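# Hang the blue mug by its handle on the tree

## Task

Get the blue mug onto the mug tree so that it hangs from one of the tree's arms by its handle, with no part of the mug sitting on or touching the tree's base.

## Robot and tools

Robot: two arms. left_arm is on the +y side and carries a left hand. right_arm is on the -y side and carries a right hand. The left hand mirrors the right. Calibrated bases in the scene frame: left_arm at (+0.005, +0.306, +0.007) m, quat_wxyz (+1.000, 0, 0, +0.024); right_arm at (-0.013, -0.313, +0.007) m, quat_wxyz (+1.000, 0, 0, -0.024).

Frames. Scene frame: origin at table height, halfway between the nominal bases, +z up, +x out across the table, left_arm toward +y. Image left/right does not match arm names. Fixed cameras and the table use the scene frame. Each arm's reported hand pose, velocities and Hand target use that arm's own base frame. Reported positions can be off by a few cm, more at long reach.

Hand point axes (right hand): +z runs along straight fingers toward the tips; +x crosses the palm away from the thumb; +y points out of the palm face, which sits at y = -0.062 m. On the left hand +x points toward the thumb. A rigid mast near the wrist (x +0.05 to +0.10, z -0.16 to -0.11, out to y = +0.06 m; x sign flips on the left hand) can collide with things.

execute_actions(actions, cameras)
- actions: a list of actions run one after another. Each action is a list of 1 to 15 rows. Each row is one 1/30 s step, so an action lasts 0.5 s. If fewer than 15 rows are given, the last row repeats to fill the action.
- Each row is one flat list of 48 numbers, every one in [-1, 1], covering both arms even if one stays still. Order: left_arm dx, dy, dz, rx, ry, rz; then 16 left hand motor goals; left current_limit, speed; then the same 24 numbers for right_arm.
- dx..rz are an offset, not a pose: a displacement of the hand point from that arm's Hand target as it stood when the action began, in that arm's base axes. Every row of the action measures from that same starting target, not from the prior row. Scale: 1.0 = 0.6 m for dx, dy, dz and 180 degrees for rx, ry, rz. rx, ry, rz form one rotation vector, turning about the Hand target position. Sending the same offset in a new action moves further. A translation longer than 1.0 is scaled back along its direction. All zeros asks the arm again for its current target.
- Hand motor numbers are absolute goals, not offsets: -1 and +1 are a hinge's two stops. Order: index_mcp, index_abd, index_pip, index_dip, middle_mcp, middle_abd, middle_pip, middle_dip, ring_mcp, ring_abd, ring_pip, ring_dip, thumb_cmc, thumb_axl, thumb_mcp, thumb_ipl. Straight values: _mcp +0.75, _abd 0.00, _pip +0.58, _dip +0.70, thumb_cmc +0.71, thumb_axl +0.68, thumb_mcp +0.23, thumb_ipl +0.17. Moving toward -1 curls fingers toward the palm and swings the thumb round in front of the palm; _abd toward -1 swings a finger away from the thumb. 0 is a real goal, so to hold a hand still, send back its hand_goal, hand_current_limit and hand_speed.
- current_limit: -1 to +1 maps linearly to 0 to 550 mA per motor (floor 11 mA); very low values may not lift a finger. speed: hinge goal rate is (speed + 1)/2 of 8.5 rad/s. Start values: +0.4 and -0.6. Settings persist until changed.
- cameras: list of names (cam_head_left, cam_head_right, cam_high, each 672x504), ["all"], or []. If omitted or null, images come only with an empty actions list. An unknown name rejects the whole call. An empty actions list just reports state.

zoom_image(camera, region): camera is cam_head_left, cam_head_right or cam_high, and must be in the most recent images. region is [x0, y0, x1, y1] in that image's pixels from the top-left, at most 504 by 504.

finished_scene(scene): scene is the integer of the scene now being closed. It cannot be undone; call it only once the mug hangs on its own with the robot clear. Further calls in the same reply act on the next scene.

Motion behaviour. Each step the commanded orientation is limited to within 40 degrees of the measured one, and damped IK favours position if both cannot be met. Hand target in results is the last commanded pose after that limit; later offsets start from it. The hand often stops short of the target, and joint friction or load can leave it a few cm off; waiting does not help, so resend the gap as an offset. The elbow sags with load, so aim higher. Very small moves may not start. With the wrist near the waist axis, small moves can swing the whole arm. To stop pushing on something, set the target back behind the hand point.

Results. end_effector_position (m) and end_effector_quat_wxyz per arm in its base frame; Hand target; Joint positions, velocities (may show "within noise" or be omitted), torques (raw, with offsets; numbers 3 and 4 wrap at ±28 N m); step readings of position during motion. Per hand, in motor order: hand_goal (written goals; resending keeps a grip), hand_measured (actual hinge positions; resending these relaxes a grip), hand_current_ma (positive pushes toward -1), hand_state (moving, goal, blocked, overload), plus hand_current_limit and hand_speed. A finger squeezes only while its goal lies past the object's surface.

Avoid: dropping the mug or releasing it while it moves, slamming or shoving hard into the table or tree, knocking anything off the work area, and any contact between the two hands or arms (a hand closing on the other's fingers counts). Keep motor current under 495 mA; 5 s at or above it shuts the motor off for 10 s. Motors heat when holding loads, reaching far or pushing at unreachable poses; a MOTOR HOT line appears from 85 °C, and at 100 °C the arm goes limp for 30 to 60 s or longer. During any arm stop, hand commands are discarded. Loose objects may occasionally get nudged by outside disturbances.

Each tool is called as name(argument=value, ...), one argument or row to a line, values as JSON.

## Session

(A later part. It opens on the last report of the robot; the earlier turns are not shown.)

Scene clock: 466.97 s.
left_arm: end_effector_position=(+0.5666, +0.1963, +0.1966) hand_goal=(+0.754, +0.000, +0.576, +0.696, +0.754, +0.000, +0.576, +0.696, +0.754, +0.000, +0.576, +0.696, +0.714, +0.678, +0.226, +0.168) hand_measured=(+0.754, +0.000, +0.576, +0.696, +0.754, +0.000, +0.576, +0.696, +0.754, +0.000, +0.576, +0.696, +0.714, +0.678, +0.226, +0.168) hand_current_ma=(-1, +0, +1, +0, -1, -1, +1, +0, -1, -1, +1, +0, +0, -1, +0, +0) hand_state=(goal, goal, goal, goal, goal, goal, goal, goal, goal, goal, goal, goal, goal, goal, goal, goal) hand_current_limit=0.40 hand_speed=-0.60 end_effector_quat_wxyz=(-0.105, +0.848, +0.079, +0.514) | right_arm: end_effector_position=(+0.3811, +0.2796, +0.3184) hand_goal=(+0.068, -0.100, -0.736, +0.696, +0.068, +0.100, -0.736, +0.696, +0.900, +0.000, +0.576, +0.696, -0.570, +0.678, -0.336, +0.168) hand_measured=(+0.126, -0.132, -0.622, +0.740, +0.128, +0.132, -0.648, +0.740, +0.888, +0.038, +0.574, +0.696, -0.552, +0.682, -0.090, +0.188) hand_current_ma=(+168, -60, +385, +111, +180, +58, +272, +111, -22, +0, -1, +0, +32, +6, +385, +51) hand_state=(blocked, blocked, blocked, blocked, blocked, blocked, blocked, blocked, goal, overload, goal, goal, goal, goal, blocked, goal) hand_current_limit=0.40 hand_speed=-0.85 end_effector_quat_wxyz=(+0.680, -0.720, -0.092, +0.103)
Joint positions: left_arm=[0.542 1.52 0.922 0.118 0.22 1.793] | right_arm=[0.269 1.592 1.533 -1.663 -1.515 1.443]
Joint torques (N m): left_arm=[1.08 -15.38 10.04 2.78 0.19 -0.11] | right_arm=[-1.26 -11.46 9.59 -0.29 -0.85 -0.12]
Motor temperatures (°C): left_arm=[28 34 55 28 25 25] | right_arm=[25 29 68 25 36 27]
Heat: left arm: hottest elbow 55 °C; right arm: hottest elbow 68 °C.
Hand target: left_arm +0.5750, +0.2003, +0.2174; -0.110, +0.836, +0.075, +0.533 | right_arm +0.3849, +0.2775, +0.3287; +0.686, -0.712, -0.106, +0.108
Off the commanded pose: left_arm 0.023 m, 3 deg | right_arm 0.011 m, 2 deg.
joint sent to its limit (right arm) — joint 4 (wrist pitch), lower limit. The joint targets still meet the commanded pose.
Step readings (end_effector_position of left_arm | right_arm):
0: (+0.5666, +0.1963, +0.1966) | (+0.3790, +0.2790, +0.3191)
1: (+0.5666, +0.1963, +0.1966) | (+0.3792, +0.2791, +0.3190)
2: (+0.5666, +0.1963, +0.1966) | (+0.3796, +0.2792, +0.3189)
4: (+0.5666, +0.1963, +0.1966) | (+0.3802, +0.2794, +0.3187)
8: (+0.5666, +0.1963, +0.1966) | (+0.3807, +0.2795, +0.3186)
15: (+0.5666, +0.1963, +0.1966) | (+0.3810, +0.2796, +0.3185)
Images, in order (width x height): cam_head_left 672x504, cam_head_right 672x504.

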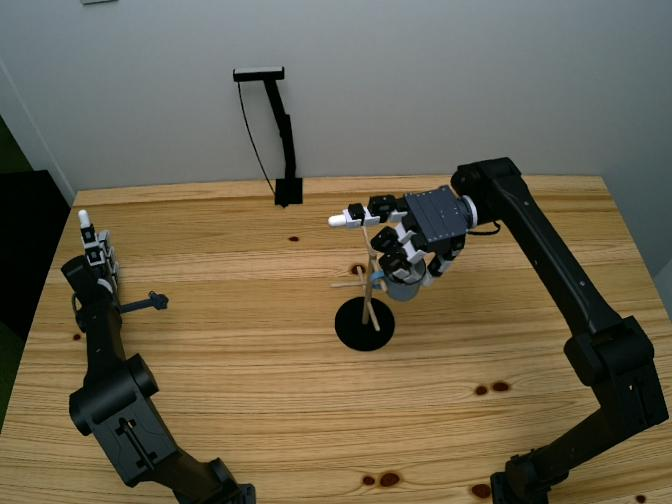

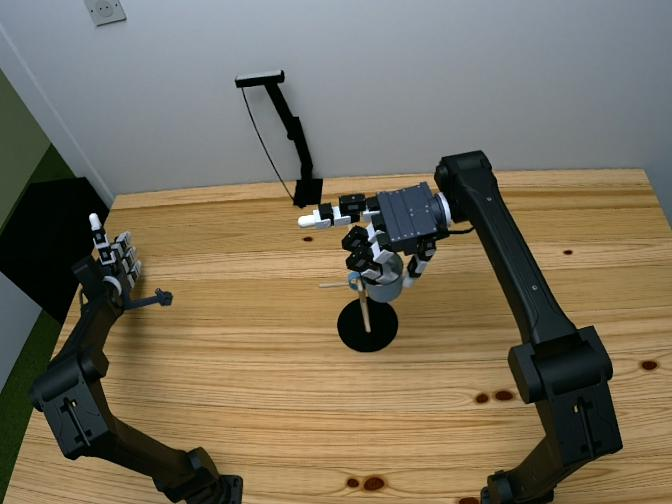

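execute_actions(
  actions=[
    [[0,0,0,0,0,0,0.754,0,0.576,0.696,0.754,0,0.576,0.696,0.754,0,0.576,0.696,0.714,0.678,0.226,0.168,0.4,-0.6,-0.004,-0.004,-0.012,0,0,0,0.0685,-0.1,-0.737,0.696,0.0685,0.1,-0.737,0.696,0.9,0,0.576,0.696,-0.571,0.678,-0.337,0.168,0.4,-0.85]],
  ],
  cameras=["cam_head_left","cam_head_right"],
)

zoom_image(
  camera="cam_head_left",
  region=[350, 240, 434, 312],
)

zoom_image(
  camera="cam_head_right",
  region=[330, 240, 414, 312],
)

Scene clock: 473.53 s.
left_arm: end_effector_position=(+0.5666, +0.1963, +0.1966) hand_goal=(+0.754, +0.000, +0.576, +0.696, +0.754, +0.000, +0.576, +0.696, +0.754, +0.000, +0.576, +0.696, +0.714, +0.678, +0.226, +0.168) hand_measured=(+0.754, +0.000, +0.576, +0.696, +0.754, +0.000, +0.576, +0.696, +0.754, +0.000, +0.576, +0.696, +0.714, +0.678, +0.226, +0.168) hand_current_ma=(-1, +0, +1, +0, -1, -1, +1, +0, -1, -1, +1, +0, +0, -1, +0, +0) hand_state=(goal, goal, goal, goal, goal, goal, goal, goal, goal, goal, goal, goal, goal, goal, goal, goal) hand_current_limit=0.40 hand_speed=-0.60 end_effector_quat_wxyz=(-0.105, +0.848, +0.079, +0.514) | right_arm: end_effector_position=(+0.3815, +0.2797, +0.3157) hand_goal=(+0.068, -0.100, -0.736, +0.696, +0.068, +0.100, -0.736, +0.696, +0.900, +0.000, +0.576, +0.696, -0.570, +0.678, -0.336, +0.168) hand_measured=(+0.126, -0.132, -0.622, +0.740, +0.128, +0.132, -0.648, +0.740, +0.888, +0.038, +0.574, +0.696, -0.552, +0.682, -0.090, +0.188) hand_current_ma=(+168, -60, +385, +111, +180, +58, +272, +111, -22, +0, -1, +0, +32, +6, +385, +51) hand_state=(blocked, blocked, blocked, blocked, blocked, blocked, blocked, blocked, goal, overload, goal, goal, goal, goal, blocked, goal) hand_current_limit=0.40 hand_speed=-0.85 end_effector_quat_wxyz=(+0.680, -0.720, -0.097, +0.099)
Joint positions: left_arm=[0.542 1.52 0.922 0.118 0.22 1.793] | right_arm=[0.269 1.592 1.527 -1.663 -1.515 1.423]
Joint torques (N m): left_arm=[1.14 -15.38 10.04 2.77 0.19 -0.11] | right_arm=[-1.61 -11.69 8.36 -0.28 -0.77 -0.12]
Motor temperatures (°C): left_arm=[28 34 55 28 25 25] | right_arm=[25 29 67 25 36 27]
Heat: left arm: hottest elbow 55 °C; right arm: hottest elbow 67 °C.
Hand target: left_arm +0.5750, +0.2003, +0.2174; -0.110, +0.836, +0.075, +0.533 | right_arm +0.3826, +0.2752, +0.3216; +0.686, -0.712, -0.106, +0.108
Off the commanded pose: left_arm 0.023 m, 3 deg | right_arm 0.007 m, 2 deg.
joint sent to its limit (right arm) — joint 4 (wrist pitch), lower limit. The joint targets are off in orientation, not in position.
Step readings (end_effector_position of left_arm | right_arm):
0: (+0.5666, +0.1963, +0.1966) | (+0.3811, +0.2796, +0.3184)
1: (+0.5666, +0.1963, +0.1966) | (+0.3812, +0.2796, +0.3183)
2: (+0.5666, +0.1963, +0.1966) | (+0.3813, +0.2797, +0.3178)
4: (+0.5666, +0.1963, +0.1966) | (+0.3813, +0.2797, +0.3169)
8: (+0.5666, +0.1963, +0.1966) | (+0.3812, +0.2796, +0.3158)
15: (+0.5666, +0.1963, +0.1966) | (+0.3814, +0.2797, +0.3158)
Images, in order (width x height): cam_head_left 672x504, cam_head_right 672x504.

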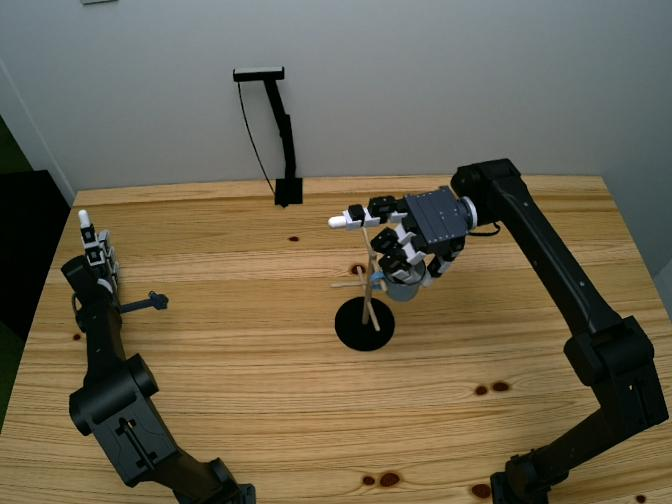

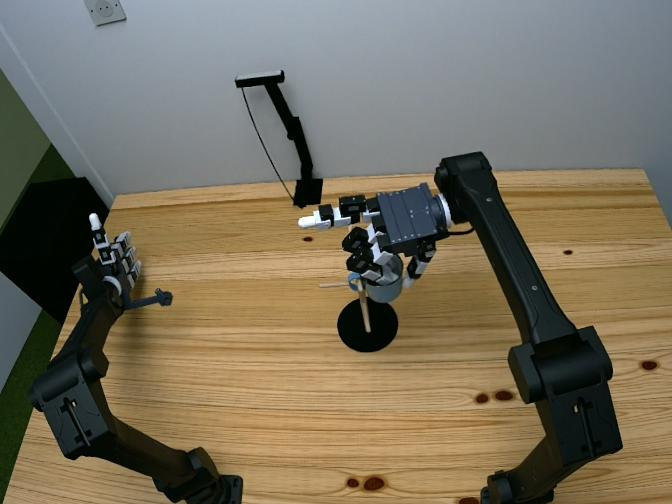

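Scaled by 6.000 from the camera's 672x504 image, which has a finer 960x720 frame.

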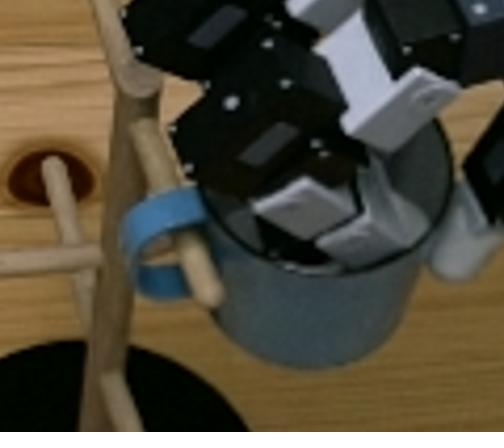

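Scaled by 6.000 from the camera's 672x504 image, which has a finer 960x720 frame.

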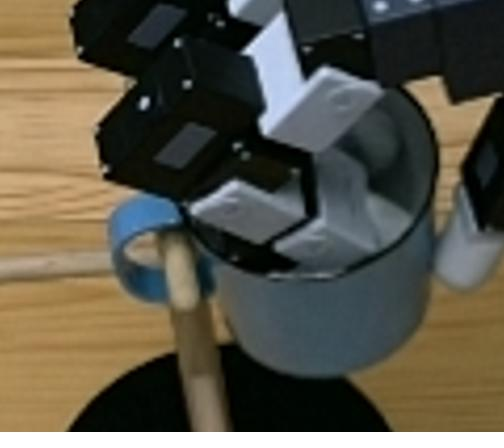

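execute_actions(
  actions=[
    [[0,0,0,0,0,0,0.754,0,0.576,0.696,0.754,0,0.576,0.696,0.754,0,0.576,0.696,0.714,0.678,0.226,0.168,0.4,-0.6,0,0,-0.012,0,0,0,0.0685,-0.1,-0.737,0.696,0.0685,0.1,-0.737,0.696,0.9,0,0.576,0.696,-0.571,0.678,-0.337,0.168,0.4,-0.85]],
    [[0,0,0,0,0,0,0.754,0,0.576,0.696,0.754,0,0.576,0.696,0.754,0,0.576,0.696,0.714,0.678,0.226,0.168,0.4,-0.6,0,0,0,0,0,0,0.0685,-0.1,-0.68,0.696,0.0685,0.1,-0.71,0.696,0.9,0,0.576,0.696,-0.571,0.678,-0.2,0.168,-0.2,-0.9]],
    [[0,0,0,0,0,0,0.754,0,0.576,0.696,0.754,0,0.576,0.696,0.754,0,0.576,0.696,0.714,0.678,0.226,0.168,0.4,-0.6,0,0,0,0,0,0,0.0685,-0.1,-0.65,0.696,0.0685,0.1,-0.68,0.696,0.9,0,0.576,0.696,-0.571,0.678,-0.14,0.168,-0.2,-0.95]],
    [[0,0,0,0,0,0,0.754,0,0.576,0.696,0.754,0,0.576,0.696,0.754,0,0.576,0.696,0.714,0.678,0.226,0.168,0.4,-0.6,0,0,0,0,0,0,0.0685,-0.1,-0.62,0.696,0.0685,0.1,-0.65,0.696,0.9,0,0.576,0.696,-0.571,0.678,-0.09,0.168,-0.2,-0.95]],
  ],
  cameras=["cam_head_left","cam_head_right"],
)

zoom_image(
  camera="cam_head_left",
  region=[350, 240, 434, 312],
)

zoom_image(
  camera="cam_head_right",
  region=[330, 240, 414, 312],
)

Scene clock: 493.57 s.
left_arm: end_effector_position=(+0.5666, +0.1963, +0.1966) hand_goal=(+0.754, +0.000, +0.576, +0.696, +0.754, +0.000, +0.576, +0.696, +0.754, +0.000, +0.576, +0.696, +0.714, +0.678, +0.226, +0.168) hand_measured=(+0.754, +0.000, +0.576, +0.696, +0.754, +0.000, +0.576, +0.696, +0.754, +0.000, +0.576, +0.696, +0.714, +0.678, +0.226, +0.168) hand_current_ma=(-1, +0, +1, +0, -1, -1, +1, +0, -1, -1, +1, +0, +0, -1, +0, +0) hand_state=(goal, goal, goal, goal, goal, goal, goal, goal, goal, goal, goal, goal, goal, goal, goal, goal) hand_current_limit=0.40 hand_speed=-0.60 end_effector_quat_wxyz=(-0.105, +0.848, +0.079, +0.514) | right_arm: end_effector_position=(+0.3806, +0.2794, +0.3097) hand_goal=(+0.068, -0.100, -0.620, +0.696, +0.068, +0.100, -0.650, +0.696, +0.900, +0.000, +0.576, +0.696, -0.570, +0.678, -0.090, +0.168) hand_measured=(+0.110, -0.132, -0.590, +0.740, +0.104, +0.126, -0.624, +0.730, +0.888, +0.038, +0.574, +0.696, -0.554, +0.682, -0.072, +0.184) hand_current_ma=(+107, -60, +65, +106, +88, +45, +53, +79, -22, +0, -1, +0, +29, +6, +46, +43) hand_state=(blocked, blocked, blocked, blocked, blocked, blocked, blocked, blocked, goal, overload, goal, goal, goal, goal, goal, goal) hand_current_limit=-0.20 hand_speed=-0.95 end_effector_quat_wxyz=(+0.681, -0.719, -0.098, +0.098)
Joint positions: left_arm=[0.542 1.52 0.922 0.118 0.22 1.793] | right_arm=[0.269 1.593 1.512 -1.663 -1.515 1.404]
Joint torques (N m): left_arm=[1.08 -15.38 10.03 2.8 0.19 -0.11] | right_arm=[-1.49 -11.52 8.43 -0.29 -0.76 -0.13]
Motor temperatures (°C): left_arm=[28 34 55 28 25 25] | right_arm=[25 28 64 25 36 27]
Heat: left arm: hottest elbow 55 °C; right arm: hottest elbow 64 °C.
Hand target: left_arm +0.5750, +0.2003, +0.2174; -0.110, +0.836, +0.075, +0.533 | right_arm +0.3825, +0.2751, +0.3142; +0.686, -0.712, -0.106, +0.108
Off the commanded pose: left_arm 0.023 m, 3 deg | right_arm 0.007 m, 2 deg.
joint sent to its limit (right arm) — joint 4 (wrist pitch), lower limit. The joint targets still meet the commanded pose.
Step readings (end_effector_position of left_arm | right_arm):
0: (+0.5666, +0.1963, +0.1966) | (+0.3815, +0.2797, +0.3157)
1: (+0.5666, +0.1963, +0.1966) | (+0.3815, +0.2797, +0.3153)
2: (+0.5666, +0.1963, +0.1966) | (+0.3813, +0.2796, +0.3144)
4: (+0.5666, +0.1963, +0.1966) | (+0.3807, +0.2795, +0.3123)
8: (+0.5666, +0.1963, +0.1966) | (+0.3802, +0.2793, +0.3098)
15: (+0.5666, +0.1963, +0.1966) | (+0.3805, +0.2794, +0.3097)
16: (+0.5666, +0.1963, +0.1966) | (+0.3805, +0.2794, +0.3097)
17: (+0.5666, +0.1963, +0.1966) | (+0.3805, +0.2794, +0.3097)
19: (+0.5666, +0.1963, +0.1966) | (+0.3805, +0.2794, +0.3097)
23: (+0.5666, +0.1963, +0.1966) | (+0.3805, +0.2794, +0.3097)
30: (+0.5666, +0.1963, +0.1966) | (+0.3806, +0.2794, +0.3097)
31: (+0.5666, +0.1963, +0.1966) | (+0.3806, +0.2794, +0.3097)
32: (+0.5666, +0.1963, +0.1966) | (+0.3806, +0.2794, +0.3097)
34: (+0.5666, +0.1963, +0.1966) | (+0.3806, +0.2794, +0.3097)
38: (+0.5666, +0.1963, +0.1966) | (+0.3806, +0.2794, +0.3097)
45: (+0.5666, +0.1963, +0.1966) | (+0.3806, +0.2794, +0.3097)
46: (+0.5666, +0.1963, +0.1966) | (+0.3806, +0.2794, +0.3097)
47: (+0.5666, +0.1963, +0.1966) | (+0.3806, +0.2794, +0.3097)
49: (+0.5666, +0.1963, +0.1966) | (+0.3806, +0.2794, +0.3097)
53: (+0.5666, +0.1963, +0.1966) | (+0.3806, +0.2794, +0.3097)
60: (+0.5666, +0.1963, +0.1966) | (+0.3806, +0.2794, +0.3097)
Images, in order (width x height): cam_head_left 672x504, cam_head_right 672x504.

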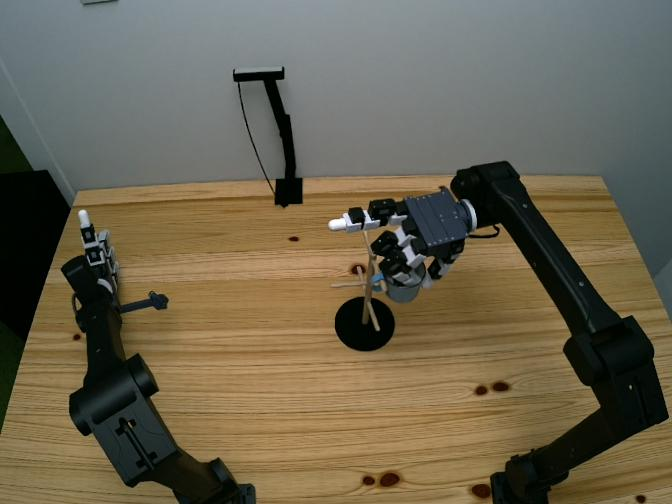

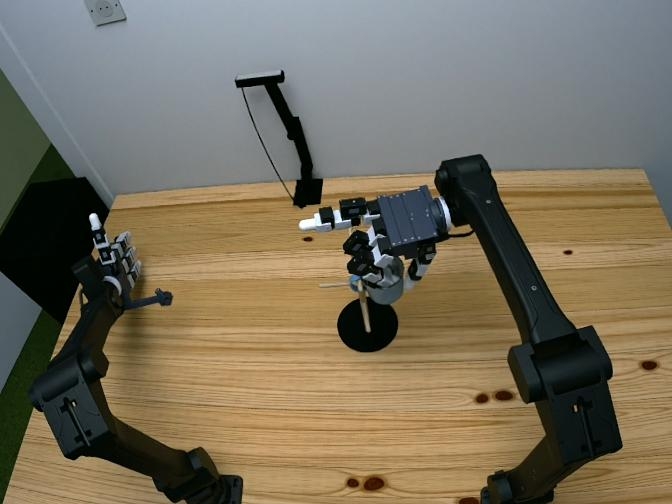

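Scaled by 6.000 from the camera's 672x504 image, which has a finer 960x720 frame.

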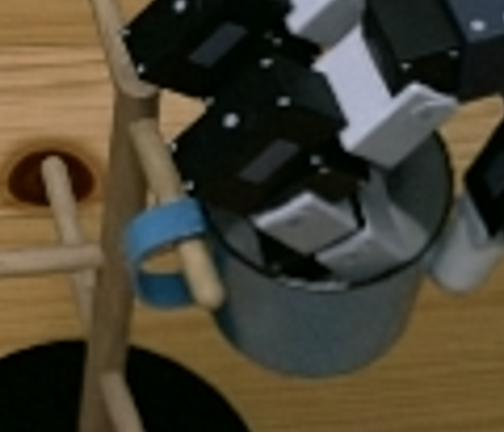

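Scaled by 6.000 from the camera's 672x504 image, which has a finer 960x720 frame.

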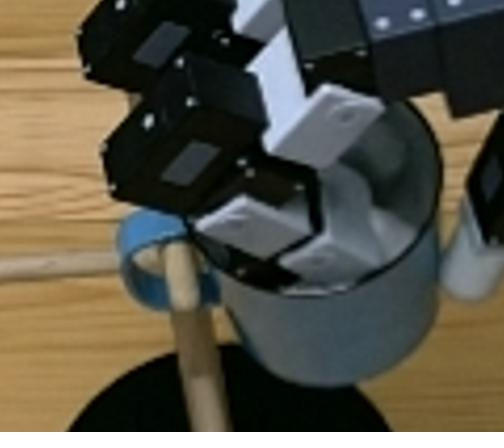

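execute_actions(
  actions=[
    [[0,0,0,0,0,0,0.754,0,0.576,0.696,0.754,0,0.576,0.696,0.754,0,0.576,0.696,0.714,0.678,0.226,0.168,0.4,-0.6,0,0,0,0,0,0,0.0685,-0.1,-0.58,0.696,0.0685,0.1,-0.61,0.696,0.9,0,0.576,0.696,-0.571,0.678,-0.05,0.168,-0.2,-0.95]],
    [[0,0,0,0,0,0,0.754,0,0.576,0.696,0.754,0,0.576,0.696,0.754,0,0.576,0.696,0.714,0.678,0.226,0.168,0.4,-0.6,0,0,0,0,0,0,0.0685,-0.1,-0.54,0.696,0.0685,0.1,-0.57,0.696,0.9,0,0.576,0.696,-0.571,0.678,-0.01,0.168,-0.2,-0.95]],
    [[0,0,0,0,0,0,0.754,0,0.576,0.696,0.754,0,0.576,0.696,0.754,0,0.576,0.696,0.714,0.678,0.226,0.168,0.4,-0.6,0,0,0,0,0,0,0.0685,-0.1,-0.5,0.696,0.0685,0.1,-0.53,0.696,0.9,0,0.576,0.696,-0.571,0.678,0.03,0.168,-0.2,-0.95]],
    [[0,0,0,0,0,0,0.754,0,0.576,0.696,0.754,0,0.576,0.696,0.754,0,0.576,0.696,0.714,0.678,0.226,0.168,0.4,-0.6,0,0,0,0,0,0,0.0685,-0.1,-0.46,0.696,0.0685,0.1,-0.49,0.696,0.9,0,0.576,0.696,-0.571,0.678,0.08,0.168,-0.2,-0.95]],
  ],
  cameras=["cam_head_left","cam_head_right"],
)

zoom_image(
  camera="cam_head_left",
  region=[350, 240, 434, 312],
)

zoom_image(
  camera="cam_head_right",
  region=[330, 240, 414, 312],
)

Scene clock: 503.87 s.
left_arm: end_effector_position=(+0.5666, +0.1963, +0.1966) hand_goal=(+0.754, +0.000, +0.576, +0.696, +0.754, +0.000, +0.576, +0.696, +0.754, +0.000, +0.576, +0.696, +0.714, +0.678, +0.226, +0.168) hand_measured=(+0.754, +0.000, +0.576, +0.696, +0.754, +0.000, +0.576, +0.696, +0.754, +0.000, +0.576, +0.696, +0.714, +0.678, +0.226, +0.168) hand_current_ma=(-1, +0, +1, +0, -1, -1, +1, +0, -1, -1, +1, +0, +0, -1, +0, +0) hand_state=(goal, goal, goal, goal, goal, goal, goal, goal, goal, goal, goal, goal, goal, goal, goal, goal) hand_current_limit=0.40 hand_speed=-0.60 end_effector_quat_wxyz=(-0.105, +0.848, +0.079, +0.514) | right_arm: end_effector_position=(+0.3803, +0.2797, +0.3104) hand_goal=(+0.068, -0.100, -0.460, +0.696, +0.068, +0.100, -0.490, +0.696, +0.900, +0.000, +0.576, +0.696, -0.570, +0.678, +0.080, +0.168) hand_measured=(+0.066, -0.102, -0.462, +0.700, +0.066, +0.102, -0.490, +0.700, +0.888, +0.038, +0.574, +0.696, -0.568, +0.680, +0.078, +0.170) hand_current_ma=(-2, -2, -1, +4, -1, +1, +0, +3, -22, +0, -1, +0, +1, +2, -1, +3) hand_state=(goal, goal, goal, goal, goal, goal, goal, goal, goal, overload, goal, goal, goal, goal, goal, goal) hand_current_limit=-0.20 hand_speed=-0.95 end_effector_quat_wxyz=(+0.682, -0.718, -0.098, +0.098)
Joint positions: left_arm=[0.542 1.52 0.922 0.118 0.22 1.793] | right_arm=[0.269 1.593 1.512 -1.665 -1.519 1.404]
Joint torques (N m): left_arm=[1.08 -15.33 10.04 2.78 0.19 -0.11] | right_arm=[-1.67 -11.22 8.44 -0.32 -0.71 -0.13]
Motor temperatures (°C): left_arm=[28 34 56 28 25 25] | right_arm=[25 29 61 25 36 27]
Heat: left arm: hottest elbow 56 °C; right arm: hottest elbow 61 °C.
Hand target: left_arm +0.5750, +0.2003, +0.2174; -0.110, +0.836, +0.075, +0.533 | right_arm +0.3825, +0.2751, +0.3143; +0.686, -0.712, -0.106, +0.108
Off the commanded pose: left_arm 0.023 m, 3 deg | right_arm 0.006 m, 2 deg.
joint sent to its limit (right arm) — joint 4 (wrist pitch), lower limit. The joint targets still meet the commanded pose.
Step readings (end_effector_position of left_arm | right_arm):
0: (+0.5666, +0.1963, +0.1966) | (+0.3806, +0.2794, +0.3097)
1: (+0.5666, +0.1963, +0.1966) | (+0.3806, +0.2794, +0.3097)
2: (+0.5666, +0.1963, +0.1966) | (+0.3806, +0.2794, +0.3097)
4: (+0.5666, +0.1963, +0.1966) | (+0.3806, +0.2794, +0.3097)
8: (+0.5666, +0.1963, +0.1966) | (+0.3806, +0.2794, +0.3097)
15: (+0.5666, +0.1963, +0.1966) | (+0.3806, +0.2794, +0.3097)
16: (+0.5666, +0.1963, +0.1966) | (+0.3806, +0.2794, +0.3097)
17: (+0.5666, +0.1963, +0.1966) | (+0.3806, +0.2794, +0.3097)
19: (+0.5666, +0.1963, +0.1966) | (+0.3806, +0.2794, +0.3097)
23: (+0.5666, +0.1963, +0.1966) | (+0.3806, +0.2794, +0.3097)
30: (+0.5666, +0.1963, +0.1966) | (+0.3806, +0.2794, +0.3097)
31: (+0.5666, +0.1963, +0.1966) | (+0.3806, +0.2794, +0.3097)
32: (+0.5666, +0.1963, +0.1966) | (+0.3806, +0.2794, +0.3097)
34: (+0.5666, +0.1963, +0.1966) | (+0.3806, +0.2794, +0.3097)
38: (+0.5666, +0.1963, +0.1966) | (+0.3806, +0.2794, +0.3097)
45: (+0.5666, +0.1963, +0.1966) | (+0.3806, +0.2794, +0.3097)
46: (+0.5666, +0.1963, +0.1966) | (+0.3806, +0.2794, +0.3097)
47: (+0.5666, +0.1963, +0.1966) | (+0.3806, +0.2794, +0.3097)
49: (+0.5666, +0.1963, +0.1966) | (+0.3802, +0.2797, +0.3103)
53: (+0.5666, +0.1963, +0.1966) | (+0.3803, +0.2797, +0.3104)
60: (+0.5666, +0.1963, +0.1966) | (+0.3803, +0.2797, +0.3104)
Images, in order (width x height): cam_head_left 672x504, cam_head_right 672x504.

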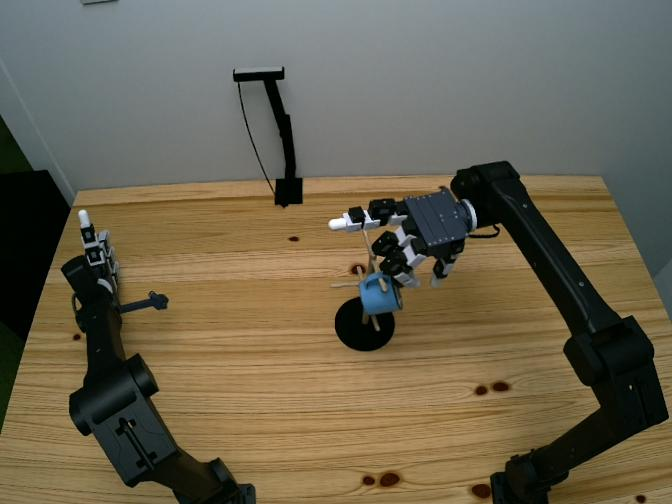

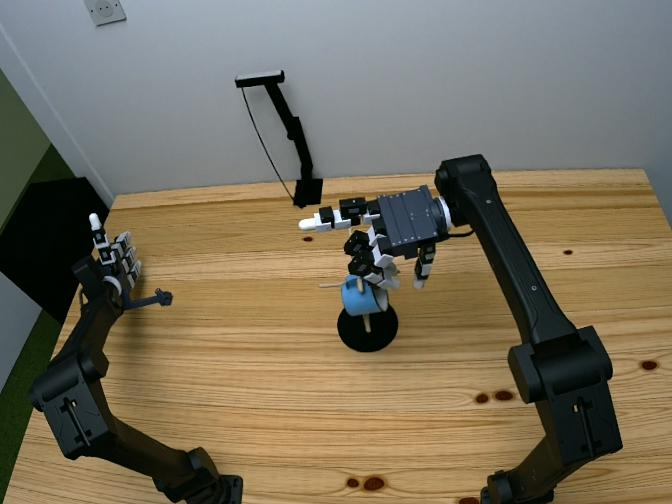

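Scaled by 6.000 from the camera's 672x504 image, which has a finer 960x720 frame.

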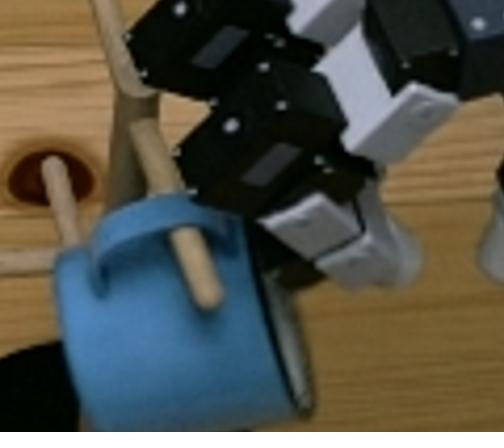

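Scaled by 6.000 from the camera's 672x504 image, which has a finer 960x720 frame.

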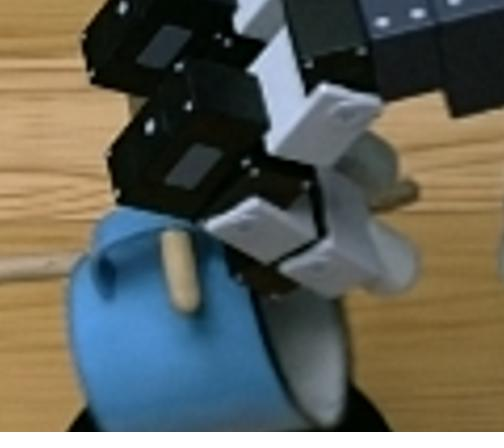

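execute_actions(
  actions=[
    [[0,0,0,0,0,0,0.754,0,0.576,0.696,0.754,0,0.576,0.696,0.754,0,0.576,0.696,0.714,0.678,0.226,0.168,0.4,-0.6,0.012,-0.05,0.004,0,0,0,0.0685,-0.1,-0.43,0.696,0.0685,0.1,-0.45,0.696,0.9,0,0.576,0.696,-0.571,0.678,0.12,0.168,-0.2,-0.95]],
    [[0,0,0,0,0,0,0.754,0,0.576,0.696,0.754,0,0.576,0.696,0.754,0,0.576,0.696,0.714,0.678,0.226,0.168,0.4,-0.6,0.012,-0.06,0.01,0,0,0,0.0685,-0.1,-0.4,0.696,0.0685,0.1,-0.42,0.696,0.9,0,0.576,0.696,-0.571,0.678,0.2,0.168,0,-0.9]],
  ],
  cameras=["cam_head_left","cam_head_right"],
)

zoom_image(
  camera="cam_head_left",
  region=[330, 230, 470, 350],
)

zoom_image(
  camera="cam_head_right",
  region=[320, 230, 460, 350],
)

Scene clock: 512.97 s.
left_arm: end_effector_position=(+0.5666, +0.1963, +0.1966) hand_goal=(+0.754, +0.000, +0.576, +0.696, +0.754, +0.000, +0.576, +0.696, +0.754, +0.000, +0.576, +0.696, +0.714, +0.678, +0.226, +0.168) hand_measured=(+0.754, +0.000, +0.576, +0.696, +0.754, +0.000, +0.576, +0.696, +0.754, +0.000, +0.576, +0.696, +0.714, +0.678, +0.226, +0.168) hand_current_ma=(-1, +0, +1, +0, -1, -1, +1, +0, -1, -1, +1, +0, +0, -1, +0, +0) hand_state=(goal, goal, goal, goal, goal, goal, goal, goal, goal, goal, goal, goal, goal, goal, goal, goal) hand_current_limit=0.40 hand_speed=-0.60 end_effector_quat_wxyz=(-0.105, +0.848, +0.079, +0.514) | right_arm: end_effector_position=(+0.4018, +0.2114, +0.3158) hand_goal=(+0.068, -0.100, -0.400, +0.696, +0.068, +0.100, -0.420, +0.696, +0.900, +0.000, +0.576, +0.696, -0.570, +0.678, +0.200, +0.168) hand_measured=(+0.066, -0.102, -0.402, +0.700, +0.066, +0.102, -0.422, +0.700, +0.888, +0.038, +0.574, +0.696, -0.570, +0.680, +0.198, +0.170) hand_current_ma=(-3, -2, -1, +3, -3, +1, -1, +3, -20, +0, -1, +0, +0, +2, -3, +2) hand_state=(goal, goal, goal, goal, goal, goal, goal, goal, goal, overload, goal, goal, goal, goal, goal, goal) hand_current_limit=0.00 hand_speed=-0.90 end_effector_quat_wxyz=(-0.669, +0.740, +0.057, -0.037)
Joint positions: left_arm=[0.542 1.52 0.922 0.118 0.22 1.793] | right_arm=[0.117 1.535 1.483 -1.663 -1.468 1.404]
Joint torques (N m): left_arm=[1.14 -15.44 10.04 2.78 0.19 -0.11] | right_arm=[-0.97 -11.05 8.23 -0.29 -0.67 0.07]
Motor temperatures (°C): left_arm=[28 34 56 28 25 25] | right_arm=[25 29 60 25 35 27]
Heat: left arm: hottest elbow 56 °C; right arm: hottest elbow 60 °C.
Hand target: left_arm +0.5750, +0.2003, +0.2174; -0.110, +0.836, +0.075, +0.533 | right_arm +0.3969, +0.2092, +0.3227; -0.686, +0.712, +0.106, -0.108
Off the commanded pose: left_arm 0.023 m, 3 deg | right_arm 0.009 m, 11 deg.
joint sent to its limit (right arm) — joint 4 (wrist pitch), lower limit. The joint targets are off in orientation, not in position.
Step readings (end_effector_position of left_arm | right_arm):
0: (+0.5666, +0.1963, +0.1966) | (+0.3803, +0.2797, +0.3104)
1: (+0.5666, +0.1963, +0.1966) | (+0.3807, +0.2783, +0.3095)
2: (+0.5666, +0.1963, +0.1966) | (+0.3815, +0.2748, +0.3078)
4: (+0.5666, +0.1963, +0.1966) | (+0.3849, +0.2657, +0.3065)
8: (+0.5666, +0.1963, +0.1966) | (+0.3927, +0.2519, +0.3070)
15: (+0.5666, +0.1963, +0.1966) | (+0.3956, +0.2471, +0.3073)
16: (+0.5666, +0.1963, +0.1966) | (+0.3963, +0.2444, +0.3063)
17: (+0.5666, +0.1963, +0.1966) | (+0.3978, +0.2377, +0.3049)
19: (+0.5666, +0.1963, +0.1966) | (+0.3977, +0.2295, +0.3055)
23: (+0.5666, +0.1963, +0.1966) | (+0.4005, +0.2164, +0.3131)
30: (+0.5666, +0.1963, +0.1966) | (+0.4018, +0.2114, +0.3158)
Images, in order (width x height): cam_head_left 672x504, cam_head_right 672x504.

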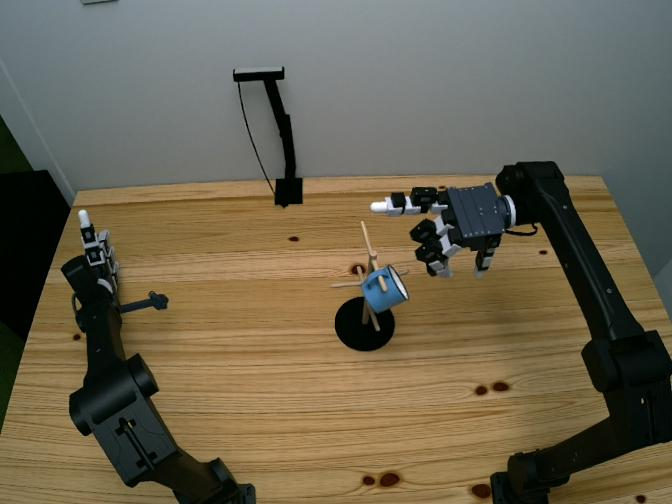

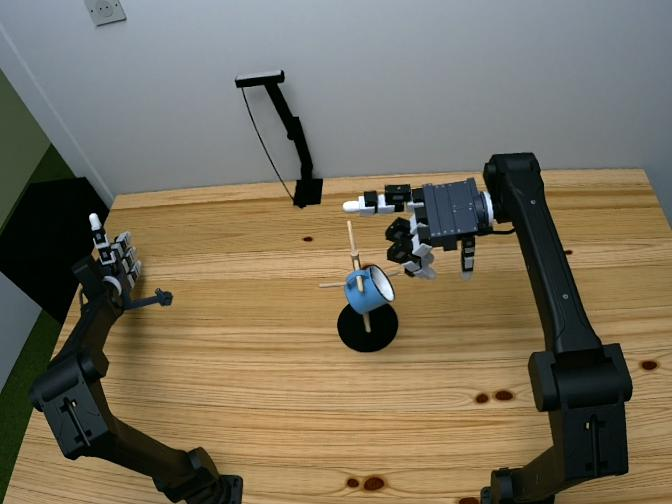

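Scaled by 3.600 from the camera's 672x504 image, which has a finer 960x720 frame.

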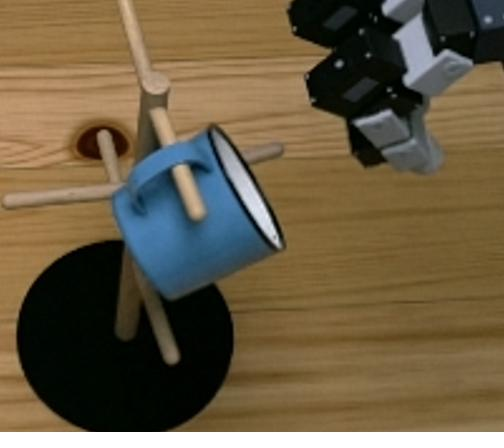

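Scaled by 3.600 from the camera's 672x504 image, which has a finer 960x720 frame.

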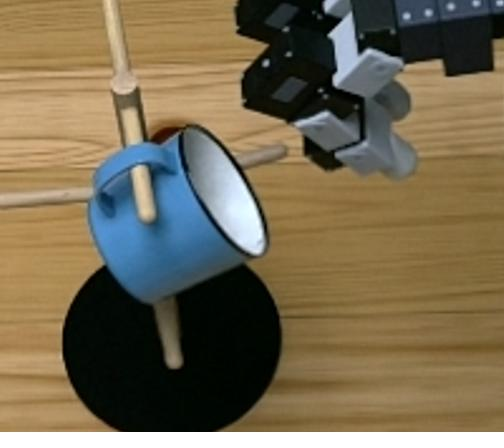

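finished_scene(
  scene=2,
)

The scene is finished: the task was done.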